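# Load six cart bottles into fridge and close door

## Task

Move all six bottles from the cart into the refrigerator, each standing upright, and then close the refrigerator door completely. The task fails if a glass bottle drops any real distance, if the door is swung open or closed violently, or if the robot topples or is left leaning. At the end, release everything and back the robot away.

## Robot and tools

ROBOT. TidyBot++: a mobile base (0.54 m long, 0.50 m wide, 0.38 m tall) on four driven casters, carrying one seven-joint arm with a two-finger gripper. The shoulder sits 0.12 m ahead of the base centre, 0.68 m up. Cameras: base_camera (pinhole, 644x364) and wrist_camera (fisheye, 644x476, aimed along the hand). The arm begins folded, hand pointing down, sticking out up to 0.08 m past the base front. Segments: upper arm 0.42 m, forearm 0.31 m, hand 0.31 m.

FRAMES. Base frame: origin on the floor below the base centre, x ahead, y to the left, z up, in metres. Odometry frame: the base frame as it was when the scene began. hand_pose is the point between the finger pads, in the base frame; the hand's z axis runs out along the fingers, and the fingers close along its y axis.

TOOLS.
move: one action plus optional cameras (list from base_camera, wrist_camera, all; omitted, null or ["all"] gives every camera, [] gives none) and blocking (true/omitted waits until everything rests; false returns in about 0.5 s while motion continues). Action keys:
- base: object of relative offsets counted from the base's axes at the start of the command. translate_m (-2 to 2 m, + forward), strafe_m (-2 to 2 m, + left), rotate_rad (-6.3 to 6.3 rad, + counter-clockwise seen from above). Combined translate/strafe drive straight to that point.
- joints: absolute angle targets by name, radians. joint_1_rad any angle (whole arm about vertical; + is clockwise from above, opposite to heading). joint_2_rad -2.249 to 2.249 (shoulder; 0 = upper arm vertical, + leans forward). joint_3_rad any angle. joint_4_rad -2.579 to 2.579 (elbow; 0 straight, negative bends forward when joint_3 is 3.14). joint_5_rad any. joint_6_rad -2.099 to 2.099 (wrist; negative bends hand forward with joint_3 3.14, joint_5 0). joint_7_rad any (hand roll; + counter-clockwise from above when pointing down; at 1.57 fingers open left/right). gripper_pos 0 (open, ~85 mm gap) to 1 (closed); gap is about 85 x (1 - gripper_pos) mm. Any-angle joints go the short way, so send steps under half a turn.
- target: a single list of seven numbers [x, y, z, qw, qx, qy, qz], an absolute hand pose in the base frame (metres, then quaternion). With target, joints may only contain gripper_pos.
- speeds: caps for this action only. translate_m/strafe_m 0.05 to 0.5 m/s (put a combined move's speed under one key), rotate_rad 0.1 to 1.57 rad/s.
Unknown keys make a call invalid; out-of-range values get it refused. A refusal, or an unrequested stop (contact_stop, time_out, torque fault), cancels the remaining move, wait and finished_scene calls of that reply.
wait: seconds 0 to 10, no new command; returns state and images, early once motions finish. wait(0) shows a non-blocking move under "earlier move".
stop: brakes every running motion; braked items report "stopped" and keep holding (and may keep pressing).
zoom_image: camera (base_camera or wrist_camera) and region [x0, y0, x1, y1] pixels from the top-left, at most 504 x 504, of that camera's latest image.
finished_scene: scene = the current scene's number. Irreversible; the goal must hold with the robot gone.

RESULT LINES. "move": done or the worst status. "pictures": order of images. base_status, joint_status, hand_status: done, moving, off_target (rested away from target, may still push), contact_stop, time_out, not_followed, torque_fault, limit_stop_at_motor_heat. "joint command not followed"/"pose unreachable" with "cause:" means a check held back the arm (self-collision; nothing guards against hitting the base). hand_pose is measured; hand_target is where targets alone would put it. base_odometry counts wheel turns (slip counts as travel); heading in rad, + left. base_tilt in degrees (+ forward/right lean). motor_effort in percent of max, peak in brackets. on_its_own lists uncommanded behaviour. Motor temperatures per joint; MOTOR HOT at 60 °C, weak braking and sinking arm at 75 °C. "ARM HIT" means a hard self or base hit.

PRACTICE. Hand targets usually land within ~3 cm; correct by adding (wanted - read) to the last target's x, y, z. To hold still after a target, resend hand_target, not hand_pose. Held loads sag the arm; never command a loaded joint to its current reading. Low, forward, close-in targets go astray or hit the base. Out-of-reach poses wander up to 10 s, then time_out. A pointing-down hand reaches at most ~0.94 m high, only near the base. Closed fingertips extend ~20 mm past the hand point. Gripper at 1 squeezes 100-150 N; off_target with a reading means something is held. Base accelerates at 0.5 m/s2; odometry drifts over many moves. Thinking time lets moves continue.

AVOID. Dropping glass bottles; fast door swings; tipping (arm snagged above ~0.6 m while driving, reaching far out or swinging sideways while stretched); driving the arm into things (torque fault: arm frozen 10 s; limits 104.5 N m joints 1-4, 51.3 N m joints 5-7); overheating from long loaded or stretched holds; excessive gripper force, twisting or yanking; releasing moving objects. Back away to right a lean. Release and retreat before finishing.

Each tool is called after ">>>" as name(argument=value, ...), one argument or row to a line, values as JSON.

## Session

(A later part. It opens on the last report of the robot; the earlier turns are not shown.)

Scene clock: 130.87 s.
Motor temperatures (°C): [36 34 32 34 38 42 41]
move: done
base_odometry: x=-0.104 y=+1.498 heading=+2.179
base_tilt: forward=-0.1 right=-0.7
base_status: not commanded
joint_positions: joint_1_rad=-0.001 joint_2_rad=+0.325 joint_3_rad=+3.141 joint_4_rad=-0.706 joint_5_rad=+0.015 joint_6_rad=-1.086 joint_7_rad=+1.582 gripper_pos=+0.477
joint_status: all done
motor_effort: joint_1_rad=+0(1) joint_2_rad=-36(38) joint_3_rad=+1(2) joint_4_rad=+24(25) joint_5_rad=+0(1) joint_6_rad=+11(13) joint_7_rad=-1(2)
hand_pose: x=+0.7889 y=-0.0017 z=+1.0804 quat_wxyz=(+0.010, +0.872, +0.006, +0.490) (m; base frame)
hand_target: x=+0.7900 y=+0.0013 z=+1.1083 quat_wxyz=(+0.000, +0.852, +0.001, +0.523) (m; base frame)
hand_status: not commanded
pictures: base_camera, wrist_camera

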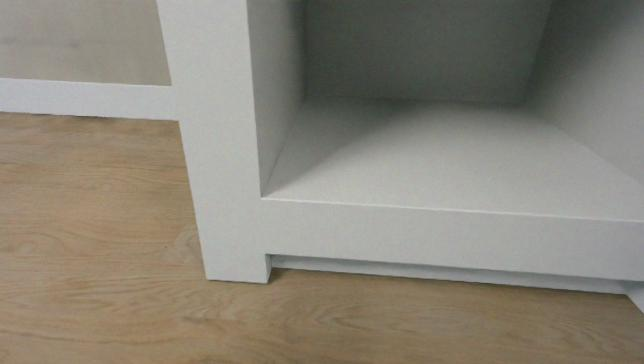

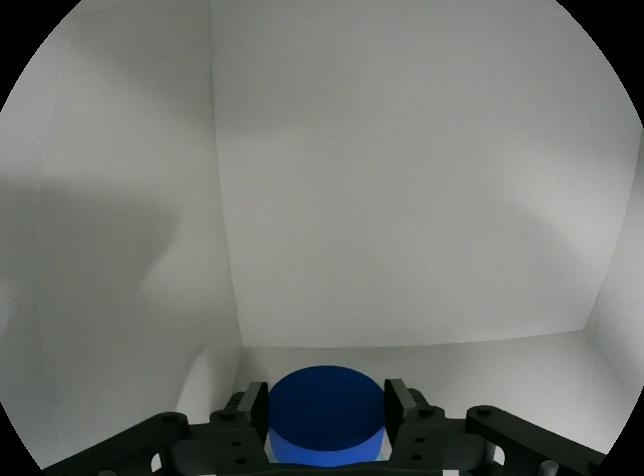

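>>> move(
  joints={"joint_1_rad":0,"joint_2_rad":0.31,"joint_3_rad":3.1416,"joint_4_rad":-0.78,"joint_5_rad":0,"joint_6_rad":-0.83,"joint_7_rad":1.572},
)

Scene clock: 133.80 s.
Motor temperatures (°C): [36 34 32 34 38 42 41]
move: done
base_odometry: x=-0.104 y=+1.498 heading=+2.179
base_tilt: forward=-0.1 right=-0.8
base_status: not commanded
joint_positions: joint_1_rad=-0.001 joint_2_rad=+0.328 joint_3_rad=+3.141 joint_4_rad=-0.773 joint_5_rad=+0.015 joint_6_rad=-0.919 joint_7_rad=+1.582 gripper_pos=+0.477
joint_status: all done
motor_effort: joint_1_rad=+0(1) joint_2_rad=-37(39) joint_3_rad=+0(2) joint_4_rad=+25(25) joint_5_rad=+0(3) joint_6_rad=+12(12) joint_7_rad=-1(2)
hand_pose: x=+0.8154 y=-0.0012 z=+1.0871 quat_wxyz=(+0.010, +0.847, +0.006, +0.532) (m; base frame)
hand_target: x=+0.8186 y=+0.0013 z=+1.1214 quat_wxyz=(+0.000, +0.819, +0.000, +0.574) (m; base frame)
hand_status: not commanded
pictures: base_camera, wrist_camera

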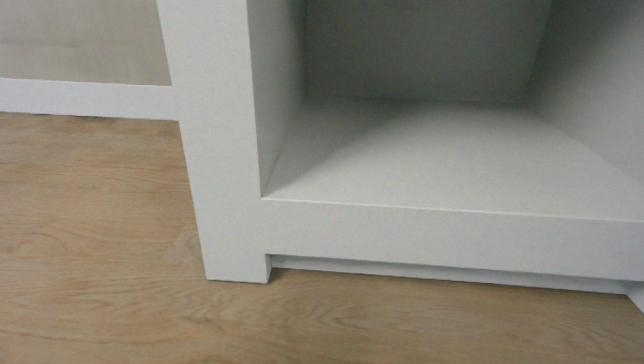

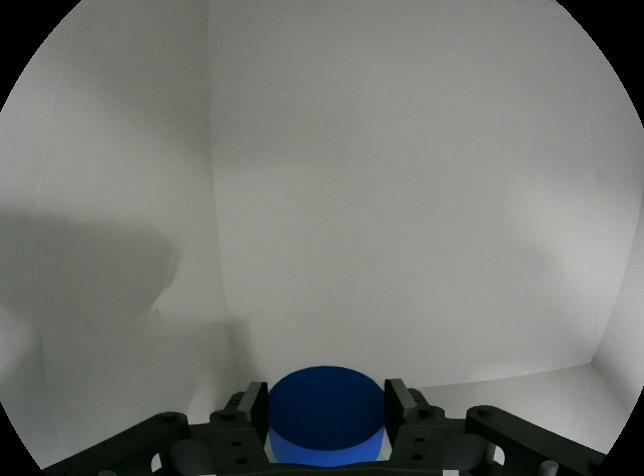

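>>> move(
  joints={"joint_1_rad":0,"joint_2_rad":0.31,"joint_3_rad":3.1416,"joint_4_rad":-0.83,"joint_5_rad":0,"joint_6_rad":-0.77,"joint_7_rad":1.572},
  cameras=[],
)

>>> move(
  joints={"joint_1_rad":0,"joint_2_rad":0.315,"joint_3_rad":3.1416,"joint_4_rad":-0.87,"joint_5_rad":0,"joint_6_rad":-0.725,"joint_7_rad":1.572},
  cameras=["wrist_camera"],
)

Scene clock: 136.87 s.
Motor temperatures (°C): [36 34 32 34 38 42 41]
move: done
base_odometry: x=-0.104 y=+1.498 heading=+2.179
base_tilt: forward=+0.0 right=-0.7
base_status: not commanded
joint_positions: joint_1_rad=-0.001 joint_2_rad=+0.329 joint_3_rad=+3.141 joint_4_rad=-0.825 joint_5_rad=+0.015 joint_6_rad=-0.861 joint_7_rad=+1.582 gripper_pos=+0.477
joint_status: all done
motor_effort: joint_1_rad=+0(1) joint_2_rad=-38(39) joint_3_rad=+1(1) joint_4_rad=+24(26) joint_5_rad=+0(1) joint_6_rad=+11(12) joint_7_rad=+0(1)
hand_pose: x=+0.8233 y=-0.0010 z=+1.0736 quat_wxyz=(+0.010, +0.845, +0.007, +0.534) (m; base frame)
hand_target: x=+0.8266 y=+0.0013 z=+1.1102 quat_wxyz=(+0.000, +0.816, +0.000, +0.578) (m; base frame)
hand_status: not commanded
pictures: none
No camera images: "cameras" was empty.

Scene clock: 137.83 s.
Motor temperatures (°C): [36 34 32 34 38 42 41]
move: done
base_odometry: x=-0.104 y=+1.498 heading=+2.179
base_tilt: forward=-0.1 right=-0.7
base_status: not commanded
joint_positions: joint_1_rad=-0.001 joint_2_rad=+0.325 joint_3_rad=+3.141 joint_4_rad=-0.857 joint_5_rad=+0.015 joint_6_rad=-0.807 joint_7_rad=+1.582 gripper_pos=+0.477
joint_status: all done
motor_effort: joint_1_rad=+0(2) joint_2_rad=-36(38) joint_3_rad=+1(3) joint_4_rad=+24(25) joint_5_rad=+0(2) joint_6_rad=+11(13) joint_7_rad=+0(1)
hand_pose: x=+0.8289 y=-0.0009 z=+1.0729 quat_wxyz=(+0.010, +0.839, +0.007, +0.545) (m; base frame)
hand_target: x=+0.8342 y=+0.0013 z=+1.0966 quat_wxyz=(+0.000, +0.816, +0.000, +0.578) (m; base frame)
hand_status: not commanded
pictures: wrist_camera

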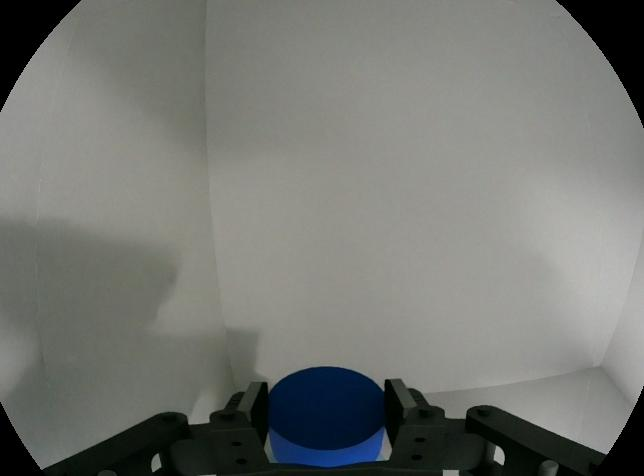

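>>> move(
  joints={"joint_1_rad":0,"joint_2_rad":0.32,"joint_3_rad":3.1416,"joint_4_rad":-0.89,"joint_5_rad":0,"joint_6_rad":-0.72,"joint_7_rad":1.572},
  cameras=[],
)

Scene clock: 140.77 s.
Motor temperatures (°C): [36 34 32 34 38 42 41]
move: done
base_odometry: x=-0.104 y=+1.498 heading=+2.179
base_tilt: forward=-0.1 right=-0.7
base_status: not commanded
joint_positions: joint_1_rad=-0.001 joint_2_rad=+0.323 joint_3_rad=+3.141 joint_4_rad=-0.868 joint_5_rad=+0.015 joint_6_rad=-0.793 joint_7_rad=+1.582 gripper_pos=+0.477
joint_status: all done
motor_effort: joint_1_rad=+0(0) joint_2_rad=-33(37) joint_3_rad=+1(1) joint_4_rad=+22(24) joint_5_rad=+1(2) joint_6_rad=+10(11) joint_7_rad=-1(1)
hand_pose: x=+0.8296 y=-0.0008 z=+1.0725 quat_wxyz=(+0.010, +0.837, +0.007, +0.547) (m; base frame)
hand_target: x=+0.8369 y=+0.0013 z=+1.0828 quat_wxyz=(+0.000, +0.822, +0.000, +0.569) (m; base frame)
hand_status: not commanded
pictures: none
No camera images: "cameras" was empty.

>>> move(
  joints={"gripper_pos":0.28},
  cameras=["wrist_camera"],
)

>>> move(
  base={"translate_m":-0.45},
  speeds={"translate_m":0.3},
  cameras=["wrist_camera"],
)

Scene clock: 143.80 s.
Motor temperatures (°C): [36 34 32 34 38 42 41]
move: done
base_odometry: x=-0.104 y=+1.498 heading=+2.179
base_tilt: forward=-0.2 right=-0.7
base_status: not commanded
joint_positions: joint_1_rad=-0.001 joint_2_rad=+0.321 joint_3_rad=+3.141 joint_4_rad=-0.868 joint_5_rad=+0.015 joint_6_rad=-0.786 joint_7_rad=+1.582 gripper_pos=+0.280
joint_status: all done
motor_effort: joint_1_rad=+0(1) joint_2_rad=-33(35) joint_3_rad=+1(1) joint_4_rad=+21(23) joint_5_rad=+0(1) joint_6_rad=+9(10) joint_7_rad=+0(2)
hand_pose: x=+0.8297 y=-0.0008 z=+1.0755 quat_wxyz=(+0.010, +0.835, +0.007, +0.550) (m; base frame)
hand_target: x=+0.8369 y=+0.0013 z=+1.0828 quat_wxyz=(+0.000, +0.822, +0.000, +0.569) (m; base frame)
hand_status: not commanded
pictures: wrist_camera

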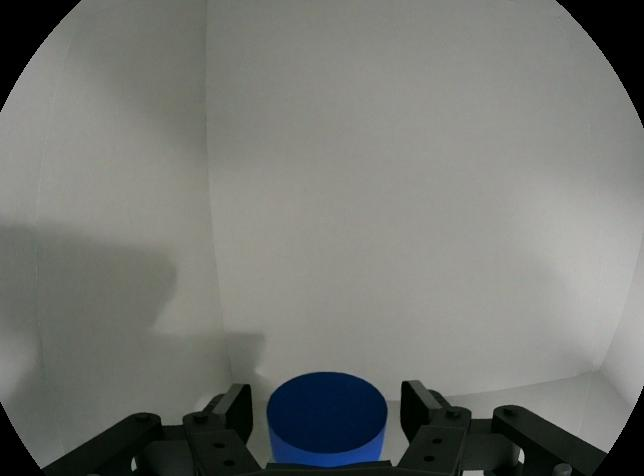

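Scene clock: 146.33 s.
Motor temperatures (°C): [36 34 32 34 38 42 41]
move: done
base_odometry: x=+0.154 y=+1.128 heading=+2.179
base_tilt: forward=-0.1 right=-0.7
base_status: done
joint_positions: joint_1_rad=-0.001 joint_2_rad=+0.310 joint_3_rad=+3.141 joint_4_rad=-0.868 joint_5_rad=+0.015 joint_6_rad=-0.785 joint_7_rad=+1.582 gripper_pos=+0.280
joint_status: not commanded
motor_effort: joint_1_rad=+0(2) joint_2_rad=-33(37) joint_3_rad=+1(2) joint_4_rad=+21(22) joint_5_rad=+0(1) joint_6_rad=+9(9) joint_7_rad=-1(2)
hand_pose: x=+0.8254 y=-0.0008 z=+1.0840 quat_wxyz=(+0.010, +0.831, +0.007, +0.556) (m; base frame)
hand_target: x=+0.8369 y=+0.0013 z=+1.0828 quat_wxyz=(+0.000, +0.822, +0.000, +0.569) (m; base frame)
hand_status: not commanded
pictures: wrist_camera

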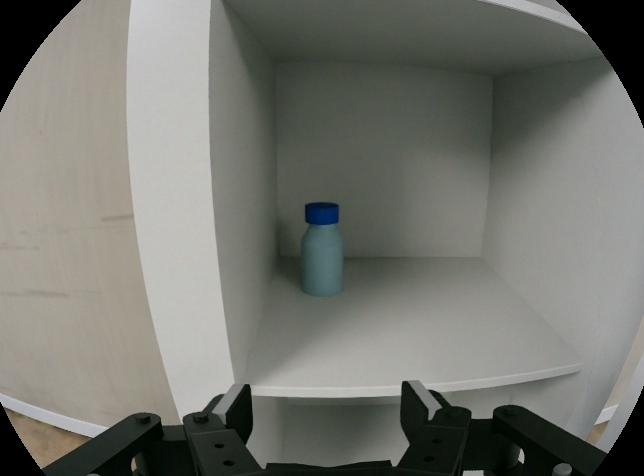

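>>> move(
  base={"translate_m":-1.27,"strafe_m":0.585},
  joints={"joint_1_rad":0,"joint_2_rad":0.07,"joint_3_rad":3.1416,"joint_4_rad":-1.08,"joint_5_rad":0,"joint_6_rad":-0.87,"joint_7_rad":1.572},
  cameras=[],
)

>>> move(
  base={"rotate_rad":-1.43},
  cameras=["wrist_camera"],
)

Scene clock: 161.23 s.
Motor temperatures (°C): [36 34 32 34 38 42 41]
move: done
base_odometry: x=+0.400 y=-0.248 heading=+2.180
base_tilt: forward=-0.1 right=-0.7
base_status: done
joint_positions: joint_1_rad=-0.001 joint_2_rad=+0.061 joint_3_rad=+3.141 joint_4_rad=-1.053 joint_5_rad=+0.015 joint_6_rad=-0.820 joint_7_rad=+1.582 gripper_pos=+0.280
joint_status: all done
motor_effort: joint_1_rad=+0(2) joint_2_rad=-22(38) joint_3_rad=+0(2) joint_4_rad=+21(23) joint_5_rad=+0(2) joint_6_rad=+9(9) joint_7_rad=-1(2)
hand_pose: x=+0.7178 y=-0.0010 z=+1.1295 quat_wxyz=(+0.010, +0.823, +0.007, +0.567) (m; base frame)
hand_target: x=+0.7158 y=+0.0013 z=+1.0948 quat_wxyz=(+0.000, +0.847, +0.000, +0.532) (m; base frame)
hand_status: not commanded
pictures: none
No camera images: "cameras" was empty.

Scene clock: 163.50 s.
Motor temperatures (°C): [36 34 32 34 38 42 41]
move: done
base_odometry: x=+0.400 y=-0.248 heading=+0.750
base_tilt: forward=+0.0 right=-0.6
base_status: done
joint_positions: joint_1_rad=+0.003 joint_2_rad=+0.072 joint_3_rad=+3.147 joint_4_rad=-1.055 joint_5_rad=+0.015 joint_6_rad=-0.820 joint_7_rad=+1.582 gripper_pos=+0.280
joint_status: not commanded
motor_effort: joint_1_rad=+0(3) joint_2_rad=-23(27) joint_3_rad=+1(4) joint_4_rad=+21(22) joint_5_rad=+1(1) joint_6_rad=+9(9) joint_7_rad=-1(2)
hand_pose: x=+0.7225 y=-0.0069 z=+1.1220 quat_wxyz=(+0.013, +0.827, +0.003, +0.562) (m; base frame)
hand_target: x=+0.7158 y=+0.0013 z=+1.0948 quat_wxyz=(+0.000, +0.847, +0.000, +0.532) (m; base frame)
hand_status: not commanded
pictures: wrist_camera

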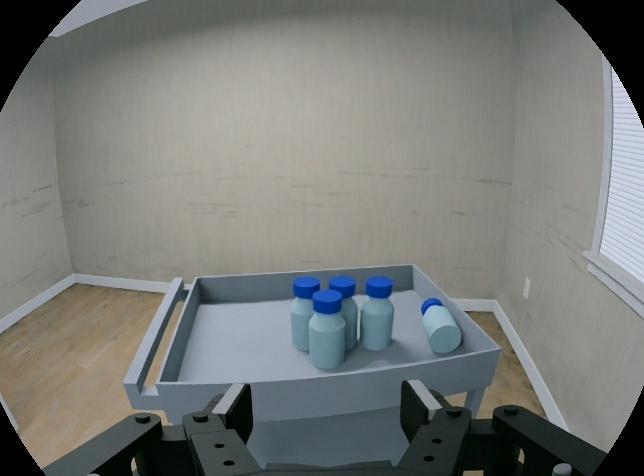

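>>> move(
  base={"translate_m":0.36,"strafe_m":-0.003},
  joints={"joint_1_rad":0,"joint_2_rad":0.02,"joint_3_rad":3.1416,"joint_4_rad":-1.68,"joint_5_rad":0,"joint_6_rad":-0.26,"joint_7_rad":1.572},
  cameras=["wrist_camera"],
)

Scene clock: 169.03 s.
Motor temperatures (°C): [36 34 32 34 38 42 41]
move: done
base_odometry: x=+0.665 y=-0.005 heading=+0.749
base_tilt: forward=-0.1 right=-0.7
base_status: done
joint_positions: joint_1_rad=+0.003 joint_2_rad=+0.023 joint_3_rad=+3.147 joint_4_rad=-1.652 joint_5_rad=+0.015 joint_6_rad=-0.331 joint_7_rad=+1.582 gripper_pos=+0.280
joint_status: all done
motor_effort: joint_1_rad=+0(2) joint_2_rad=-22(29) joint_3_rad=+1(2) joint_4_rad=+22(24) joint_5_rad=+1(2) joint_6_rad=+8(9) joint_7_rad=+0(2)
hand_pose: x=+0.7235 y=-0.0051 z=+0.9388 quat_wxyz=(+0.011, +0.843, +0.006, +0.538) (m; base frame)
hand_target: x=+0.7272 y=+0.0013 z=+0.9439 quat_wxyz=(+0.000, +0.830, +0.000, +0.557) (m; base frame)
hand_status: not commanded
pictures: wrist_camera

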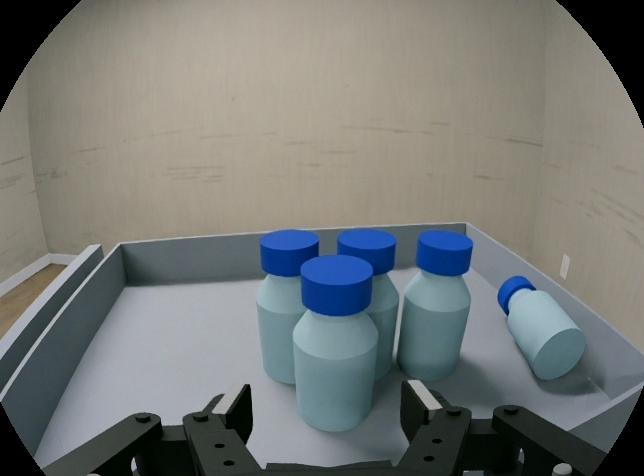

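>>> move(
  base={"translate_m":0.146,"strafe_m":-0.009},
  speeds={"translate_m":0.2},
  joints={"gripper_pos":0.31},
  cameras=["wrist_camera"],
)

Scene clock: 173.13 s.
Motor temperatures (°C): [36 34 32 34 38 42 41]
move: done
base_odometry: x=+0.778 y=+0.088 heading=+0.749
base_tilt: forward=-0.1 right=-0.7
base_status: done
joint_positions: joint_1_rad=+0.003 joint_2_rad=+0.019 joint_3_rad=+3.147 joint_4_rad=-1.655 joint_5_rad=+0.015 joint_6_rad=-0.326 joint_7_rad=+1.582 gripper_pos=+0.310
joint_status: all done
motor_effort: joint_1_rad=-1(1) joint_2_rad=-23(26) joint_3_rad=+0(2) joint_4_rad=+22(23) joint_5_rad=+0(1) joint_6_rad=+9(9) joint_7_rad=+0(2)
hand_pose: x=+0.7228 y=-0.0051 z=+0.9413 quat_wxyz=(+0.011, +0.841, +0.006, +0.541) (m; base frame)
hand_target: x=+0.7272 y=+0.0013 z=+0.9439 quat_wxyz=(+0.000, +0.830, +0.000, +0.557) (m; base frame)
hand_status: not commanded
pictures: wrist_camera

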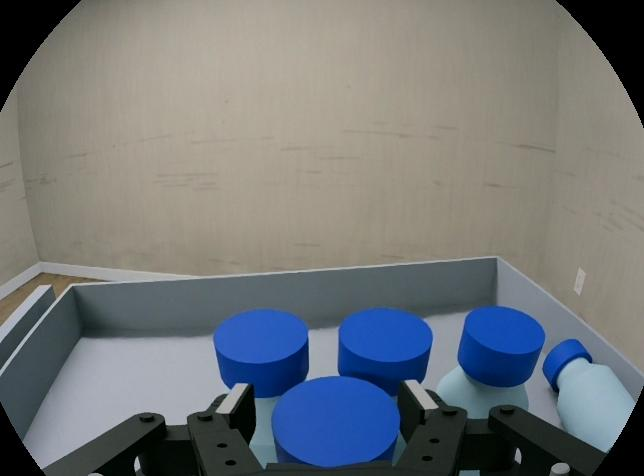

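>>> move(
  joints={"gripper_pos":0.75},
  cameras=["wrist_camera"],
)

Scene clock: 175.50 s.
Motor temperatures (°C): [36 34 32 34 38 42 41]
move: off_target
base_odometry: x=+0.778 y=+0.088 heading=+0.749
base_tilt: forward=-0.1 right=-0.7
base_status: not commanded
joint_positions: joint_1_rad=+0.003 joint_2_rad=+0.017 joint_3_rad=+3.147 joint_4_rad=-1.655 joint_5_rad=+0.015 joint_6_rad=-0.322 joint_7_rad=+1.582 gripper_pos=+0.456
joint_status: gripper_pos off_target (ended at +0.456, target +0.750)
motor_effort: joint_1_rad=-1(2) joint_2_rad=-21(23) joint_3_rad=-1(1) joint_4_rad=+22(23) joint_5_rad=+0(0) joint_6_rad=+8(9) joint_7_rad=-2(2)
hand_pose: x=+0.7229 y=-0.0051 z=+0.9429 quat_wxyz=(+0.011, +0.840, +0.006, +0.543) (m; base frame)
hand_target: x=+0.7272 y=+0.0013 z=+0.9439 quat_wxyz=(+0.000, +0.830, +0.000, +0.557) (m; base frame)
hand_status: not commanded
pictures: wrist_camera

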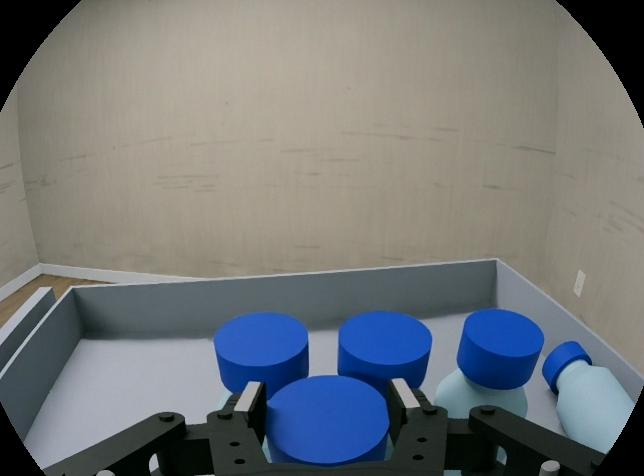

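>>> move(
  joints={"joint_1_rad":0,"joint_2_rad":0.055,"joint_3_rad":3.1416,"joint_4_rad":-1.35,"joint_5_rad":0,"joint_6_rad":-0.6,"joint_7_rad":1.572},
  cameras=["wrist_camera"],
)

>>> move(
  joints={"joint_1_rad":0,"joint_2_rad":0.07,"joint_3_rad":3.1416,"joint_4_rad":-1.08,"joint_5_rad":0,"joint_6_rad":-0.87,"joint_7_rad":1.572},
  cameras=[],
)

>>> move(
  base={"translate_m":-0.5},
  cameras=["wrist_camera"],
)

>>> move(
  base={"rotate_rad":1.43},
  speeds={"rotate_rad":1.2},
  cameras=[],
)

>>> move(
  base={"translate_m":0.93,"strafe_m":-0.657},
  joints={"joint_1_rad":0,"joint_2_rad":0.305,"joint_3_rad":3.1416,"joint_4_rad":-0.62,"joint_5_rad":0,"joint_6_rad":-1.07,"joint_7_rad":1.572},
)

Scene clock: 188.27 s.
Motor temperatures (°C): [36 34 32 34 38 42 41]
move: done
base_odometry: x=+0.778 y=+0.088 heading=+0.749
base_tilt: forward=-0.1 right=-0.7
base_status: not commanded
joint_positions: joint_1_rad=+0.003 joint_2_rad=+0.060 joint_3_rad=+3.146 joint_4_rad=-1.379 joint_5_rad=+0.015 joint_6_rad=-0.578 joint_7_rad=+1.582 gripper_pos=+0.456
joint_status: all done
motor_effort: joint_1_rad=+1(2) joint_2_rad=-27(30) joint_3_rad=+3(3) joint_4_rad=+26(30) joint_5_rad=+1(2) joint_6_rad=+13(15) joint_7_rad=+1(2)
hand_pose: x=+0.7368 y=-0.0058 z=+1.0088 quat_wxyz=(+0.012, +0.846, +0.005, +0.533) (m; base frame)
hand_target: x=+0.7346 y=+0.0013 z=+1.0229 quat_wxyz=(+0.000, +0.843, +0.000, +0.538) (m; base frame)
hand_status: not commanded
pictures: wrist_camera

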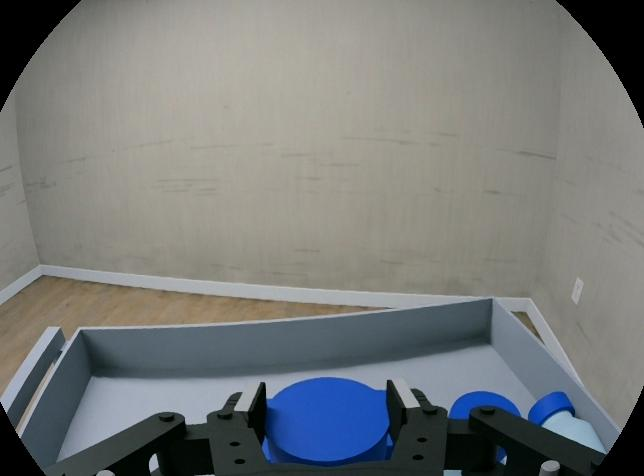

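Scene clock: 189.90 s.
Motor temperatures (°C): [36 34 32 34 38 42 41]
move: done
base_odometry: x=+0.778 y=+0.088 heading=+0.749
base_tilt: forward=-0.1 right=-0.6
base_status: not commanded
joint_positions: joint_1_rad=+0.003 joint_2_rad=+0.079 joint_3_rad=+3.146 joint_4_rad=-1.103 joint_5_rad=+0.015 joint_6_rad=-0.841 joint_7_rad=+1.582 gripper_pos=+0.456
joint_status: all done
motor_effort: joint_1_rad=+0(2) joint_2_rad=-28(31) joint_3_rad=+1(3) joint_4_rad=+25(29) joint_5_rad=+0(3) joint_6_rad=+12(14) joint_7_rad=-1(2)
hand_pose: x=+0.7229 y=-0.0066 z=+1.0847 quat_wxyz=(+0.013, +0.848, +0.003, +0.531) (m; base frame)
hand_target: x=+0.7158 y=+0.0013 z=+1.0948 quat_wxyz=(+0.000, +0.847, +0.000, +0.532) (m; base frame)
hand_status: not commanded
pictures: none
No camera images: "cameras" was empty.

Scene clock: 192.30 s.
Motor temperatures (°C): [36 34 32 34 38 42 41]
move: done
base_odometry: x=+0.412 y=-0.253 heading=+0.750
base_tilt: forward=-0.1 right=-0.7
base_status: done
joint_positions: joint_1_rad=+0.003 joint_2_rad=+0.082 joint_3_rad=+3.146 joint_4_rad=-1.099 joint_5_rad=+0.015 joint_6_rad=-0.853 joint_7_rad=+1.582 gripper_pos=+0.456
joint_status: not commanded
motor_effort: joint_1_rad=+0(1) joint_2_rad=-29(34) joint_3_rad=+1(2) joint_4_rad=+26(27) joint_5_rad=+1(1) joint_6_rad=+12(14) joint_7_rad=-1(2)
hand_pose: x=+0.7228 y=-0.0064 z=+1.0814 quat_wxyz=(+0.013, +0.851, +0.003, +0.526) (m; base frame)
hand_target: x=+0.7158 y=+0.0013 z=+1.0948 quat_wxyz=(+0.000, +0.847, +0.000, +0.532) (m; base frame)
hand_status: not commanded
pictures: wrist_camera

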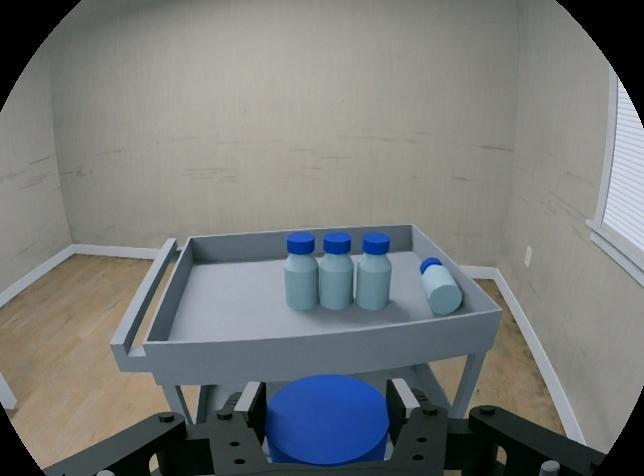

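Scene clock: 194.63 s.
Motor temperatures (°C): [36 34 32 34 38 42 41]
move: done
base_odometry: x=+0.412 y=-0.253 heading=+2.180
base_tilt: forward=-0.1 right=-0.8
base_status: done
joint_positions: joint_1_rad=-0.001 joint_2_rad=+0.091 joint_3_rad=+3.139 joint_4_rad=-1.099 joint_5_rad=+0.015 joint_6_rad=-0.853 joint_7_rad=+1.582 gripper_pos=+0.456
joint_status: not commanded
motor_effort: joint_1_rad=+0(4) joint_2_rad=-29(32) joint_3_rad=+1(4) joint_4_rad=+26(26) joint_5_rad=+1(2) joint_6_rad=+12(12) joint_7_rad=+0(2)
hand_pose: x=+0.7263 y=-0.0005 z=+1.0760 quat_wxyz=(+0.010, +0.853, +0.007, +0.522) (m; base frame)
hand_target: x=+0.7158 y=+0.0013 z=+1.0948 quat_wxyz=(+0.000, +0.847, +0.000, +0.532) (m; base frame)
hand_status: not commanded
pictures: none
No camera images: "cameras" was empty.

Scene clock: 198.30 s.
Motor temperatures (°C): [36 34 32 34 38 42 41]
move: done
base_odometry: x=+0.419 y=+0.886 heading=+2.180
base_tilt: forward=-0.1 right=-0.6
base_status: done
joint_positions: joint_1_rad=-0.001 joint_2_rad=+0.325 joint_3_rad=+3.139 joint_4_rad=-0.647 joint_5_rad=+0.015 joint_6_rad=-1.044 joint_7_rad=+1.582 gripper_pos=+0.456
joint_status: all done
motor_effort: joint_1_rad=+0(2) joint_2_rad=-36(39) joint_3_rad=+1(3) joint_4_rad=+24(28) joint_5_rad=+0(2) joint_6_rad=+12(13) joint_7_rad=-1(2)
hand_pose: x=+0.7940 y=-0.0012 z=+1.1236 quat_wxyz=(+0.010, +0.846, +0.006, +0.533) (m; base frame)
hand_target: x=+0.7801 y=+0.0013 z=+1.1442 quat_wxyz=(+0.000, +0.840, +0.001, +0.542) (m; base frame)
hand_status: not commanded
pictures: base_camera, wrist_camera

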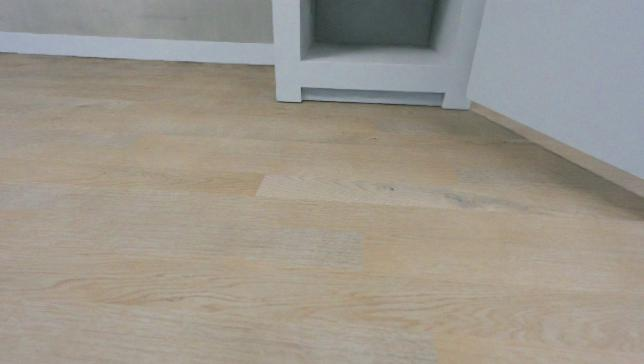

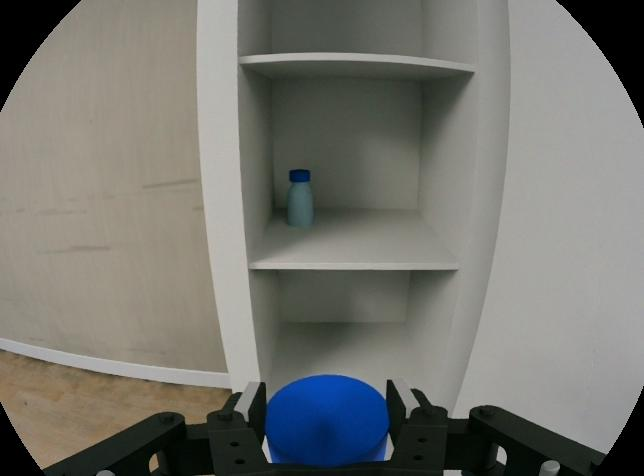

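>>> move(
  base={"translate_m":0.81},
  speeds={"translate_m":0.35},
  joints={"joint_1_rad":0.25,"joint_2_rad":0.31,"joint_3_rad":3.1416,"joint_4_rad":-0.70,"joint_5_rad":0,"joint_6_rad":-0.95,"joint_7_rad":1.572},
)

Scene clock: 205.90 s.
Motor temperatures (°C): [36 34 32 34 38 42 41]
move: done
base_odometry: x=-0.044 y=+1.550 heading=+2.180
base_tilt: forward=-0.1 right=-0.7
base_status: done
joint_positions: joint_1_rad=+0.243 joint_2_rad=+0.333 joint_3_rad=+3.143 joint_4_rad=-0.699 joint_5_rad=+0.015 joint_6_rad=-1.035 joint_7_rad=+1.582 gripper_pos=+0.456
joint_status: all done
motor_effort: joint_1_rad=+0(4) joint_2_rad=-37(41) joint_3_rad=+1(3) joint_4_rad=+24(25) joint_5_rad=+0(2) joint_6_rad=+12(14) joint_7_rad=-1(2)
hand_pose: x=+0.7792 y=-0.1672 z=+1.0927 quat_wxyz=(+0.073, +0.853, -0.100, +0.507) (m; base frame)
hand_target: x=+0.7807 y=-0.1676 z=+1.1316 quat_wxyz=(+0.070, +0.824, -0.103, +0.553) (m; base frame)
hand_status: not commanded
pictures: base_camera, wrist_camera

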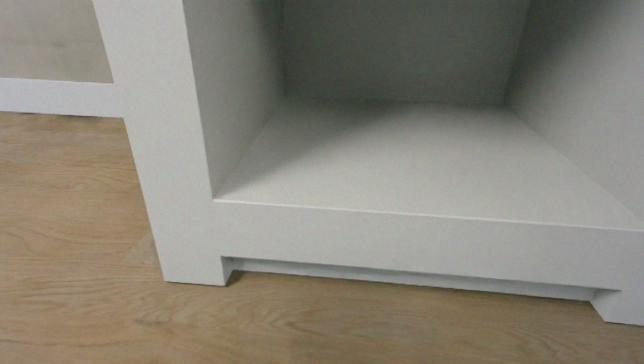

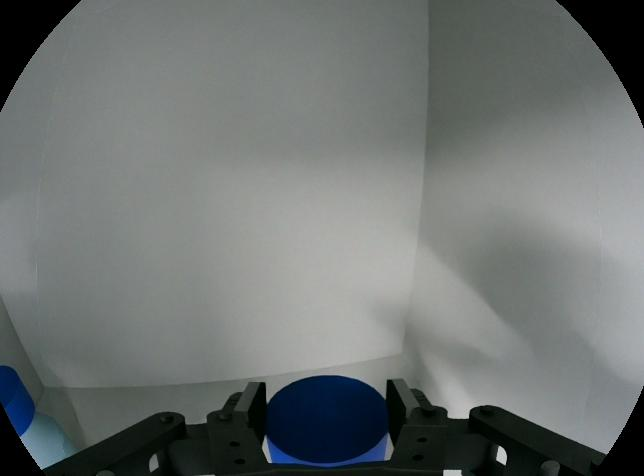

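>>> move(
  joints={"joint_1_rad":0.25,"joint_2_rad":0.315,"joint_3_rad":3.1416,"joint_4_rad":-0.82,"joint_5_rad":0,"joint_6_rad":-0.78,"joint_7_rad":1.572},
  cameras=[],
)

>>> move(
  joints={"joint_1_rad":0.25,"joint_2_rad":0.318,"joint_3_rad":3.1416,"joint_4_rad":-0.86,"joint_5_rad":0,"joint_6_rad":-0.735,"joint_7_rad":1.572},
  cameras=[],
)

>>> move(
  joints={"joint_1_rad":0.25,"joint_2_rad":0.32,"joint_3_rad":3.1416,"joint_4_rad":-0.89,"joint_5_rad":0,"joint_6_rad":-0.715,"joint_7_rad":1.572},
  cameras=["wrist_camera"],
)

Scene clock: 210.73 s.
Motor temperatures (°C): [36 34 32 34 38 42 41]
move: off_target
base_odometry: x=-0.044 y=+1.550 heading=+2.180
base_tilt: forward=-0.1 right=-0.7
base_status: not commanded
joint_positions: joint_1_rad=+0.243 joint_2_rad=+0.333 joint_3_rad=+3.143 joint_4_rad=-0.812 joint_5_rad=+0.015 joint_6_rad=-0.876 joint_7_rad=+1.582 gripper_pos=+0.456
joint_status: joint_6_rad off_target (ended at -0.876, target -0.780); the others done
motor_effort: joint_1_rad=+0(1) joint_2_rad=-37(40) joint_3_rad=+1(2) joint_4_rad=+25(26) joint_5_rad=+1(2) joint_6_rad=+12(13) joint_7_rad=-1(2)
hand_pose: x=+0.8018 y=-0.1724 z=+1.0741 quat_wxyz=(+0.076, +0.841, -0.097, +0.526) (m; base frame)
hand_target: x=+0.8057 y=-0.1740 z=+1.1095 quat_wxyz=(+0.072, +0.811, -0.101, +0.571) (m; base frame)
hand_status: not commanded
pictures: none
No camera images: "cameras" was empty.

Scene clock: 211.67 s.
Motor temperatures (°C): [36 34 32 34 38 42 41]
move: done
base_odometry: x=-0.044 y=+1.550 heading=+2.180
base_tilt: forward=+0.0 right=-0.6
base_status: not commanded
joint_positions: joint_1_rad=+0.243 joint_2_rad=+0.329 joint_3_rad=+3.143 joint_4_rad=-0.847 joint_5_rad=+0.015 joint_6_rad=-0.816 joint_7_rad=+1.582 gripper_pos=+0.456
joint_status: all done
motor_effort: joint_1_rad=+0(0) joint_2_rad=-36(38) joint_3_rad=+1(1) joint_4_rad=+24(26) joint_5_rad=+1(2) joint_6_rad=+11(13) joint_7_rad=-1(2)
hand_pose: x=+0.8078 y=-0.1737 z=+1.0734 quat_wxyz=(+0.077, +0.834, -0.096, +0.538) (m; base frame)
hand_target: x=+0.8123 y=-0.1757 z=+1.0973 quat_wxyz=(+0.072, +0.811, -0.101, +0.572) (m; base frame)
hand_status: not commanded
pictures: none
No camera images: "cameras" was empty.

Scene clock: 212.30 s.
Motor temperatures (°C): [36 34 32 34 38 42 41]
move: done
base_odometry: x=-0.044 y=+1.550 heading=+2.180
base_tilt: forward=+0.0 right=-0.7
base_status: not commanded
joint_positions: joint_1_rad=+0.243 joint_2_rad=+0.324 joint_3_rad=+3.143 joint_4_rad=-0.868 joint_5_rad=+0.015 joint_6_rad=-0.788 joint_7_rad=+1.582 gripper_pos=+0.456
joint_status: all done
motor_effort: joint_1_rad=+0(1) joint_2_rad=-33(36) joint_3_rad=+1(2) joint_4_rad=+23(24) joint_5_rad=+1(2) joint_6_rad=+10(11) joint_7_rad=-1(2)
hand_pose: x=+0.8090 y=-0.1739 z=+1.0730 quat_wxyz=(+0.078, +0.831, -0.095, +0.543) (m; base frame)
hand_target: x=+0.8154 y=-0.1764 z=+1.0842 quat_wxyz=(+0.072, +0.814, -0.102, +0.567) (m; base frame)
hand_status: not commanded
pictures: wrist_camera

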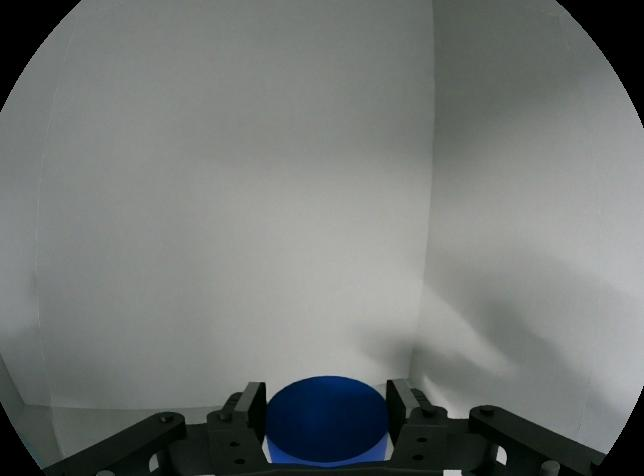

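>>> move(
  joints={"gripper_pos":0.27},
  cameras=[],
)

>>> move(
  base={"translate_m":-0.45,"strafe_m":0.11},
  speeds={"translate_m":0.3},
  cameras=["wrist_camera"],
)

Scene clock: 217.47 s.
Motor temperatures (°C): [36 34 32 34 38 42 41]
move: done
base_odometry: x=-0.044 y=+1.550 heading=+2.180
base_tilt: forward=-0.1 right=-0.6
base_status: not commanded
joint_positions: joint_1_rad=+0.243 joint_2_rad=+0.322 joint_3_rad=+3.143 joint_4_rad=-0.869 joint_5_rad=+0.015 joint_6_rad=-0.781 joint_7_rad=+1.582 gripper_pos=+0.270
joint_status: all done
motor_effort: joint_1_rad=+0(1) joint_2_rad=-33(35) joint_3_rad=+1(2) joint_4_rad=+21(23) joint_5_rad=+1(1) joint_6_rad=+8(11) joint_7_rad=+0(2)
hand_pose: x=+0.8090 y=-0.1739 z=+1.0759 quat_wxyz=(+0.078, +0.828, -0.095, +0.546) (m; base frame)
hand_target: x=+0.8154 y=-0.1764 z=+1.0842 quat_wxyz=(+0.072, +0.814, -0.102, +0.567) (m; base frame)
hand_status: not commanded
pictures: none
No camera images: "cameras" was empty.

Scene clock: 219.97 s.
Motor temperatures (°C): [36 34 32 34 38 42 41]
move: done
base_odometry: x=+0.123 y=+1.118 heading=+2.180
base_tilt: forward=-0.1 right=-0.6
base_status: done
joint_positions: joint_1_rad=+0.243 joint_2_rad=+0.310 joint_3_rad=+3.143 joint_4_rad=-0.870 joint_5_rad=+0.015 joint_6_rad=-0.780 joint_7_rad=+1.582 gripper_pos=+0.270
joint_status: not commanded
motor_effort: joint_1_rad=+0(1) joint_2_rad=-33(37) joint_3_rad=+1(2) joint_4_rad=+21(22) joint_5_rad=+1(1) joint_6_rad=+9(9) joint_7_rad=-1(2)
hand_pose: x=+0.8044 y=-0.1728 z=+1.0848 quat_wxyz=(+0.079, +0.825, -0.095, +0.552) (m; base frame)
hand_target: x=+0.8154 y=-0.1764 z=+1.0842 quat_wxyz=(+0.072, +0.814, -0.102, +0.567) (m; base frame)
hand_status: not commanded
pictures: wrist_camera

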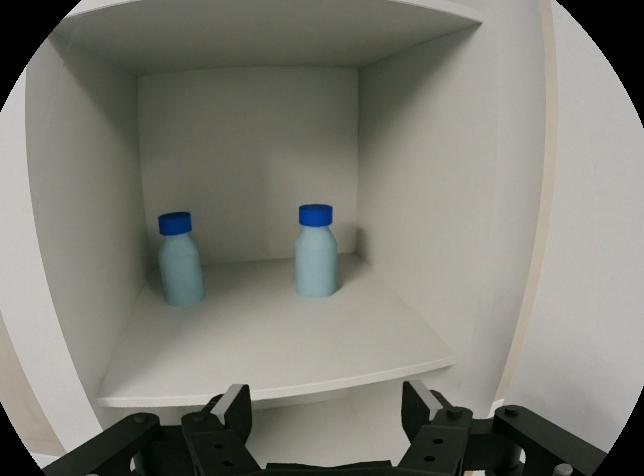

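>>> move(
  base={"translate_m":-1.38,"strafe_m":0.488},
  joints={"joint_1_rad":0,"joint_2_rad":0.07,"joint_3_rad":3.1416,"joint_4_rad":-1.08,"joint_5_rad":0,"joint_6_rad":-0.87,"joint_7_rad":1.572,"gripper_pos":0.38},
  cameras=[],
)

>>> move(
  base={"rotate_rad":-1.43},
  cameras=["wrist_camera"],
)

Scene clock: 229.27 s.
Motor temperatures (°C): [36 34 32 34 38 42 41]
move: done
base_odometry: x=+0.512 y=-0.293 heading=+2.180
base_tilt: forward=-0.1 right=-0.7
base_status: done
joint_positions: joint_1_rad=+0.017 joint_2_rad=+0.061 joint_3_rad=+3.139 joint_4_rad=-1.054 joint_5_rad=+0.015 joint_6_rad=-0.820 joint_7_rad=+1.582 gripper_pos=+0.380
joint_status: all done
motor_effort: joint_1_rad=+0(2) joint_2_rad=-22(38) joint_3_rad=+1(3) joint_4_rad=+21(23) joint_5_rad=+0(2) joint_6_rad=+9(10) joint_7_rad=-1(2)
hand_pose: x=+0.7177 y=-0.0108 z=+1.1293 quat_wxyz=(+0.015, +0.823, +0.000, +0.567) (m; base frame)
hand_target: x=+0.7158 y=+0.0013 z=+1.0948 quat_wxyz=(+0.000, +0.847, +0.000, +0.532) (m; base frame)
hand_status: not commanded
pictures: none
No camera images: "cameras" was empty.

Scene clock: 231.53 s.
Motor temperatures (°C): [36 34 32 34 38 42 41]
move: done
base_odometry: x=+0.512 y=-0.293 heading=+0.750
base_tilt: forward=-0.1 right=-0.6
base_status: done
joint_positions: joint_1_rad=+0.010 joint_2_rad=+0.072 joint_3_rad=+3.147 joint_4_rad=-1.055 joint_5_rad=+0.015 joint_6_rad=-0.820 joint_7_rad=+1.582 gripper_pos=+0.380
joint_status: not commanded
motor_effort: joint_1_rad=+0(3) joint_2_rad=-23(27) joint_3_rad=+1(4) joint_4_rad=+21(22) joint_5_rad=+1(1) joint_6_rad=+9(9) joint_7_rad=-1(2)
hand_pose: x=+0.7224 y=-0.0113 z=+1.1220 quat_wxyz=(+0.015, +0.827, +0.000, +0.562) (m; base frame)
hand_target: x=+0.7158 y=+0.0013 z=+1.0948 quat_wxyz=(+0.000, +0.847, +0.000, +0.532) (m; base frame)
hand_status: not commanded
pictures: wrist_camera

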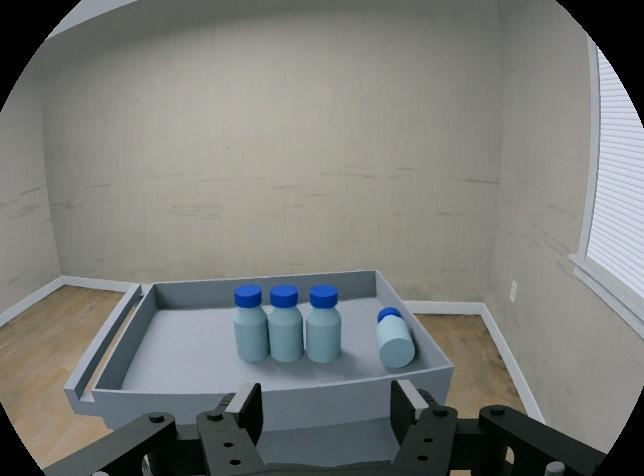

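>>> move(
  base={"translate_m":0.365,"strafe_m":0.0},
  joints={"joint_1_rad":0,"joint_2_rad":0.02,"joint_3_rad":3.1416,"joint_4_rad":-1.68,"joint_5_rad":0,"joint_6_rad":-0.26,"joint_7_rad":1.572},
  cameras=["wrist_camera"],
)

Scene clock: 236.67 s.
Motor temperatures (°C): [36 34 32 34 38 42 41]
move: done
base_odometry: x=+0.779 y=-0.044 heading=+0.749
base_tilt: forward=-0.1 right=-0.7
base_status: done
joint_positions: joint_1_rad=+0.010 joint_2_rad=+0.023 joint_3_rad=+3.147 joint_4_rad=-1.652 joint_5_rad=+0.015 joint_6_rad=-0.331 joint_7_rad=+1.582 gripper_pos=+0.380
joint_status: all done
motor_effort: joint_1_rad=+0(1) joint_2_rad=-23(30) joint_3_rad=+1(2) joint_4_rad=+22(24) joint_5_rad=+0(2) joint_6_rad=+8(10) joint_7_rad=-1(2)
hand_pose: x=+0.7235 y=-0.0095 z=+0.9388 quat_wxyz=(+0.013, +0.843, +0.003, +0.538) (m; base frame)
hand_target: x=+0.7272 y=+0.0013 z=+0.9439 quat_wxyz=(+0.000, +0.830, +0.000, +0.557) (m; base frame)
hand_status: not commanded
pictures: wrist_camera

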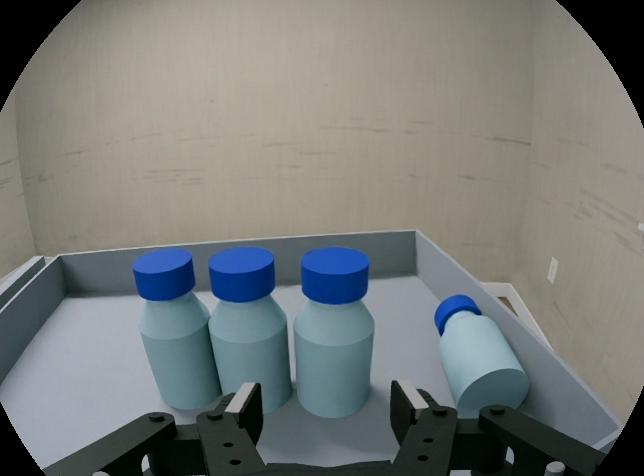

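>>> move(
  base={"translate_m":0.1,"strafe_m":-0.008},
  cameras=["wrist_camera"],
)

Scene clock: 239.30 s.
Motor temperatures (°C): [36 34 32 34 38 42 41]
move: done
base_odometry: x=+0.858 y=+0.018 heading=+0.750
base_tilt: forward=-0.1 right=-0.6
base_status: done
joint_positions: joint_1_rad=+0.010 joint_2_rad=+0.019 joint_3_rad=+3.147 joint_4_rad=-1.655 joint_5_rad=+0.015 joint_6_rad=-0.325 joint_7_rad=+1.582 gripper_pos=+0.380
joint_status: not commanded
motor_effort: joint_1_rad=+0(1) joint_2_rad=-23(27) joint_3_rad=+1(2) joint_4_rad=+22(23) joint_5_rad=+0(1) joint_6_rad=+9(9) joint_7_rad=-1(2)
hand_pose: x=+0.7229 y=-0.0095 z=+0.9402 quat_wxyz=(+0.013, +0.842, +0.003, +0.540) (m; base frame)
hand_target: x=+0.7272 y=+0.0013 z=+0.9439 quat_wxyz=(+0.000, +0.830, +0.000, +0.557) (m; base frame)
hand_status: not commanded
pictures: wrist_camera

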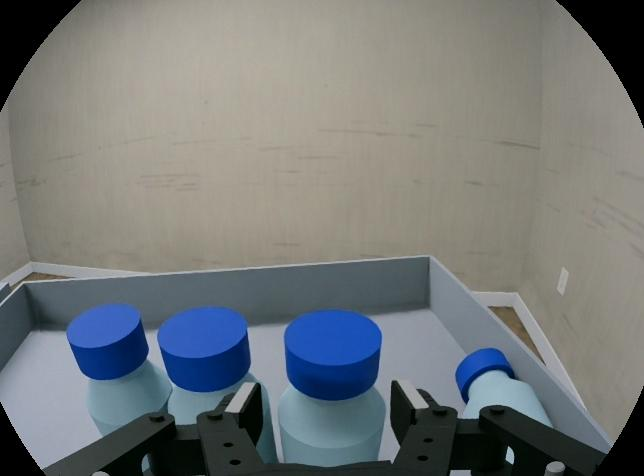

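>>> move(
  base={"translate_m":0.06,"strafe_m":-0.005},
  speeds={"translate_m":0.12},
  cameras=["wrist_camera"],
)

Scene clock: 241.97 s.
Motor temperatures (°C): [36 34 32 34 38 42 41]
move: done
base_odometry: x=+0.905 y=+0.056 heading=+0.750
base_tilt: forward=-0.1 right=-0.8
base_status: done
joint_positions: joint_1_rad=+0.010 joint_2_rad=+0.016 joint_3_rad=+3.147 joint_4_rad=-1.656 joint_5_rad=+0.015 joint_6_rad=-0.323 joint_7_rad=+1.582 gripper_pos=+0.380
joint_status: not commanded
motor_effort: joint_1_rad=-1(2) joint_2_rad=-22(26) joint_3_rad=+0(2) joint_4_rad=+23(23) joint_5_rad=+0(1) joint_6_rad=+8(9) joint_7_rad=-1(2)
hand_pose: x=+0.7221 y=-0.0095 z=+0.9428 quat_wxyz=(+0.013, +0.840, +0.003, +0.542) (m; base frame)
hand_target: x=+0.7272 y=+0.0013 z=+0.9439 quat_wxyz=(+0.000, +0.830, +0.000, +0.557) (m; base frame)
hand_status: not commanded
pictures: wrist_camera

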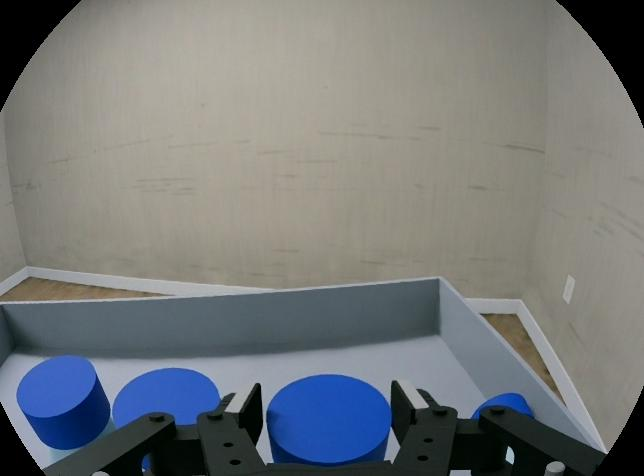

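>>> move(
  joints={"gripper_pos":0.75},
  cameras=["wrist_camera"],
)

>>> move(
  joints={"joint_1_rad":0,"joint_2_rad":0.055,"joint_3_rad":3.1416,"joint_4_rad":-1.35,"joint_5_rad":0,"joint_6_rad":-0.6,"joint_7_rad":1.572},
  cameras=[],
)

>>> move(
  joints={"joint_1_rad":0,"joint_2_rad":0.07,"joint_3_rad":3.1416,"joint_4_rad":-1.08,"joint_5_rad":0,"joint_6_rad":-0.87,"joint_7_rad":1.572},
  cameras=["wrist_camera"],
)

Scene clock: 247.77 s.
Motor temperatures (°C): [36 34 32 34 38 42 41]
move: off_target
base_odometry: x=+0.905 y=+0.056 heading=+0.750
base_tilt: forward=-0.1 right=-0.7
base_status: not commanded
joint_positions: joint_1_rad=+0.010 joint_2_rad=+0.015 joint_3_rad=+3.147 joint_4_rad=-1.657 joint_5_rad=+0.015 joint_6_rad=-0.321 joint_7_rad=+1.582 gripper_pos=+0.468
joint_status: gripper_pos off_target (ended at +0.468, target +0.750)
motor_effort: joint_1_rad=-1(1) joint_2_rad=-22(22) joint_3_rad=+0(1) joint_4_rad=+22(23) joint_5_rad=+0(1) joint_6_rad=+9(10) joint_7_rad=-1(2)
hand_pose: x=+0.7221 y=-0.0095 z=+0.9436 quat_wxyz=(+0.013, +0.839, +0.003, +0.543) (m; base frame)
hand_target: x=+0.7272 y=+0.0013 z=+0.9439 quat_wxyz=(+0.000, +0.830, +0.000, +0.557) (m; base frame)
hand_status: not commanded
pictures: wrist_camera

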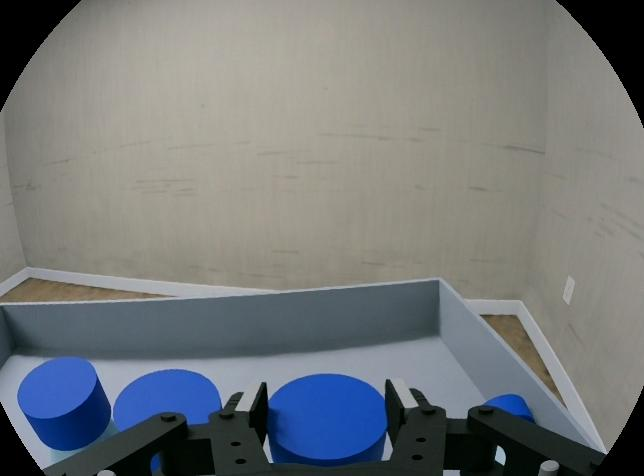

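Scene clock: 249.50 s.
Motor temperatures (°C): [36 34 32 34 38 42 41]
move: done
base_odometry: x=+0.905 y=+0.056 heading=+0.750
base_tilt: forward=-0.1 right=-0.7
base_status: not commanded
joint_positions: joint_1_rad=+0.010 joint_2_rad=+0.065 joint_3_rad=+3.147 joint_4_rad=-1.373 joint_5_rad=+0.015 joint_6_rad=-0.572 joint_7_rad=+1.582 gripper_pos=+0.468
joint_status: all done
motor_effort: joint_1_rad=+0(2) joint_2_rad=-29(31) joint_3_rad=+1(2) joint_4_rad=+27(29) joint_5_rad=+1(2) joint_6_rad=+12(13) joint_7_rad=-2(2)
hand_pose: x=+0.7395 y=-0.0107 z=+1.0106 quat_wxyz=(+0.014, +0.844, +0.002, +0.536) (m; base frame)
hand_target: x=+0.7346 y=+0.0013 z=+1.0229 quat_wxyz=(+0.000, +0.843, +0.001, +0.538) (m; base frame)
hand_status: not commanded
pictures: none
No camera images: "cameras" was empty.

Scene clock: 251.10 s.
Motor temperatures (°C): [36 34 32 34 38 42 41]
move: done
base_odometry: x=+0.905 y=+0.056 heading=+0.750
base_tilt: forward=-0.2 right=-0.7
base_status: not commanded
joint_positions: joint_1_rad=+0.010 joint_2_rad=+0.078 joint_3_rad=+3.147 joint_4_rad=-1.104 joint_5_rad=+0.015 joint_6_rad=-0.842 joint_7_rad=+1.582 gripper_pos=+0.468
joint_status: all done
motor_effort: joint_1_rad=+0(1) joint_2_rad=-29(30) joint_3_rad=+0(2) joint_4_rad=+25(29) joint_5_rad=+1(2) joint_6_rad=+12(13) joint_7_rad=+0(2)
hand_pose: x=+0.7224 y=-0.0114 z=+1.0845 quat_wxyz=(+0.015, +0.848, +0.000, +0.530) (m; base frame)
hand_target: x=+0.7158 y=+0.0014 z=+1.0948 quat_wxyz=(+0.000, +0.847, +0.001, +0.532) (m; base frame)
hand_status: not commanded
pictures: wrist_camera

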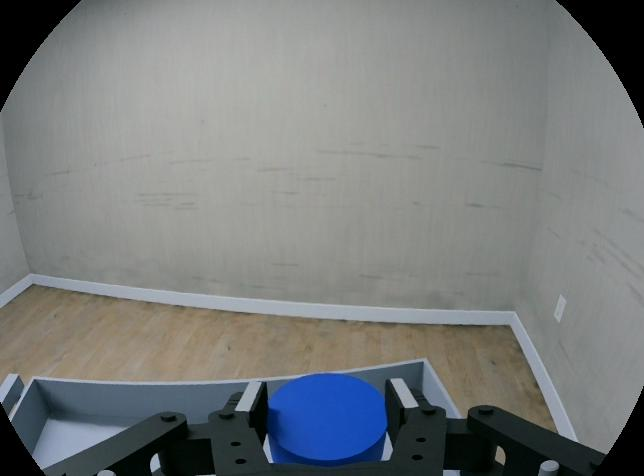

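>>> move(
  base={"translate_m":-0.5},
  cameras=["wrist_camera"],
)

>>> move(
  base={"rotate_rad":1.43},
  speeds={"rotate_rad":1.2},
  cameras=[],
)

>>> move(
  base={"translate_m":1.03,"strafe_m":-0.582},
  joints={"joint_1_rad":0.05,"joint_2_rad":0.305,"joint_3_rad":3.1416,"joint_4_rad":-0.64,"joint_5_rad":0,"joint_6_rad":-1.02,"joint_7_rad":1.572},
  cameras=["wrist_camera"],
)

Scene clock: 256.90 s.
Motor temperatures (°C): [36 34 32 34 38 42 41]
move: done
base_odometry: x=+0.539 y=-0.285 heading=+0.750
base_tilt: forward=-0.1 right=-0.7
base_status: done
joint_positions: joint_1_rad=+0.010 joint_2_rad=+0.082 joint_3_rad=+3.147 joint_4_rad=-1.099 joint_5_rad=+0.015 joint_6_rad=-0.853 joint_7_rad=+1.582 gripper_pos=+0.468
joint_status: not commanded
motor_effort: joint_1_rad=+0(2) joint_2_rad=-29(34) joint_3_rad=+1(2) joint_4_rad=+25(28) joint_5_rad=+0(1) joint_6_rad=+12(13) joint_7_rad=+0(2)
hand_pose: x=+0.7227 y=-0.0111 z=+1.0813 quat_wxyz=(+0.015, +0.851, +0.000, +0.525) (m; base frame)
hand_target: x=+0.7158 y=+0.0014 z=+1.0948 quat_wxyz=(+0.000, +0.847, +0.001, +0.532) (m; base frame)
hand_status: not commanded
pictures: wrist_camera

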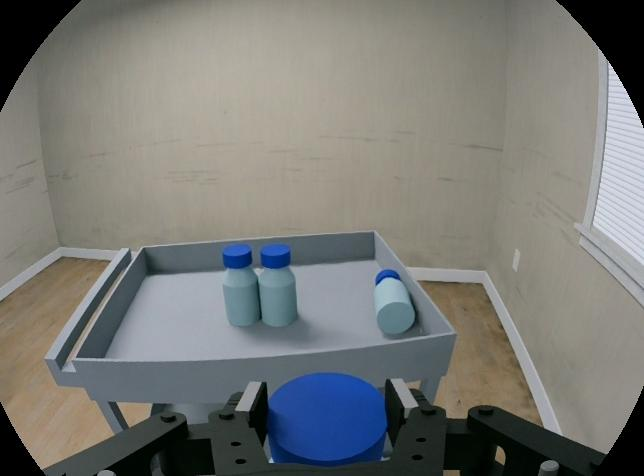

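Scene clock: 259.23 s.
Motor temperatures (°C): [36 34 32 34 38 42 41]
move: done
base_odometry: x=+0.539 y=-0.285 heading=+2.180
base_tilt: forward=-0.1 right=-0.7
base_status: done
joint_positions: joint_1_rad=+0.002 joint_2_rad=+0.091 joint_3_rad=+3.139 joint_4_rad=-1.099 joint_5_rad=+0.015 joint_6_rad=-0.853 joint_7_rad=+1.582 gripper_pos=+0.468
joint_status: not commanded
motor_effort: joint_1_rad=+0(4) joint_2_rad=-29(32) joint_3_rad=+1(4) joint_4_rad=+25(26) joint_5_rad=+1(2) joint_6_rad=+12(12) joint_7_rad=+0(2)
hand_pose: x=+0.7263 y=-0.0021 z=+1.0758 quat_wxyz=(+0.010, +0.853, +0.006, +0.522) (m; base frame)
hand_target: x=+0.7158 y=+0.0014 z=+1.0948 quat_wxyz=(+0.000, +0.847, +0.001, +0.532) (m; base frame)
hand_status: not commanded
pictures: none
No camera images: "cameras" was empty.

Scene clock: 262.97 s.
Motor temperatures (°C): [36 34 32 34 38 42 41]
move: done
base_odometry: x=+0.427 y=+0.893 heading=+2.180
base_tilt: forward=-0.1 right=-0.7
base_status: done
joint_positions: joint_1_rad=+0.033 joint_2_rad=+0.326 joint_3_rad=+3.139 joint_4_rad=-0.667 joint_5_rad=+0.015 joint_6_rad=-0.996 joint_7_rad=+1.582 gripper_pos=+0.468
joint_status: all done
motor_effort: joint_1_rad=+0(2) joint_2_rad=-37(39) joint_3_rad=+1(2) joint_4_rad=+24(27) joint_5_rad=+1(2) joint_6_rad=+12(13) joint_7_rad=+0(2)
hand_pose: x=+0.8013 y=-0.0239 z=+1.1255 quat_wxyz=(+0.019, +0.839, -0.008, +0.544) (m; base frame)
hand_target: x=+0.7868 y=-0.0321 z=+1.1477 quat_wxyz=(+0.014, +0.832, -0.020, +0.555) (m; base frame)
hand_status: not commanded
pictures: wrist_camera

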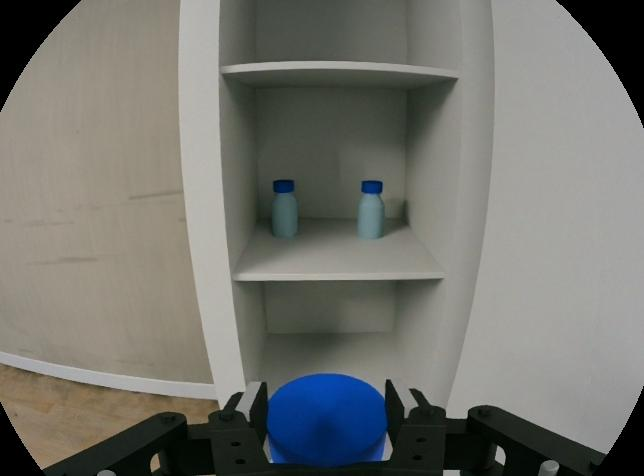

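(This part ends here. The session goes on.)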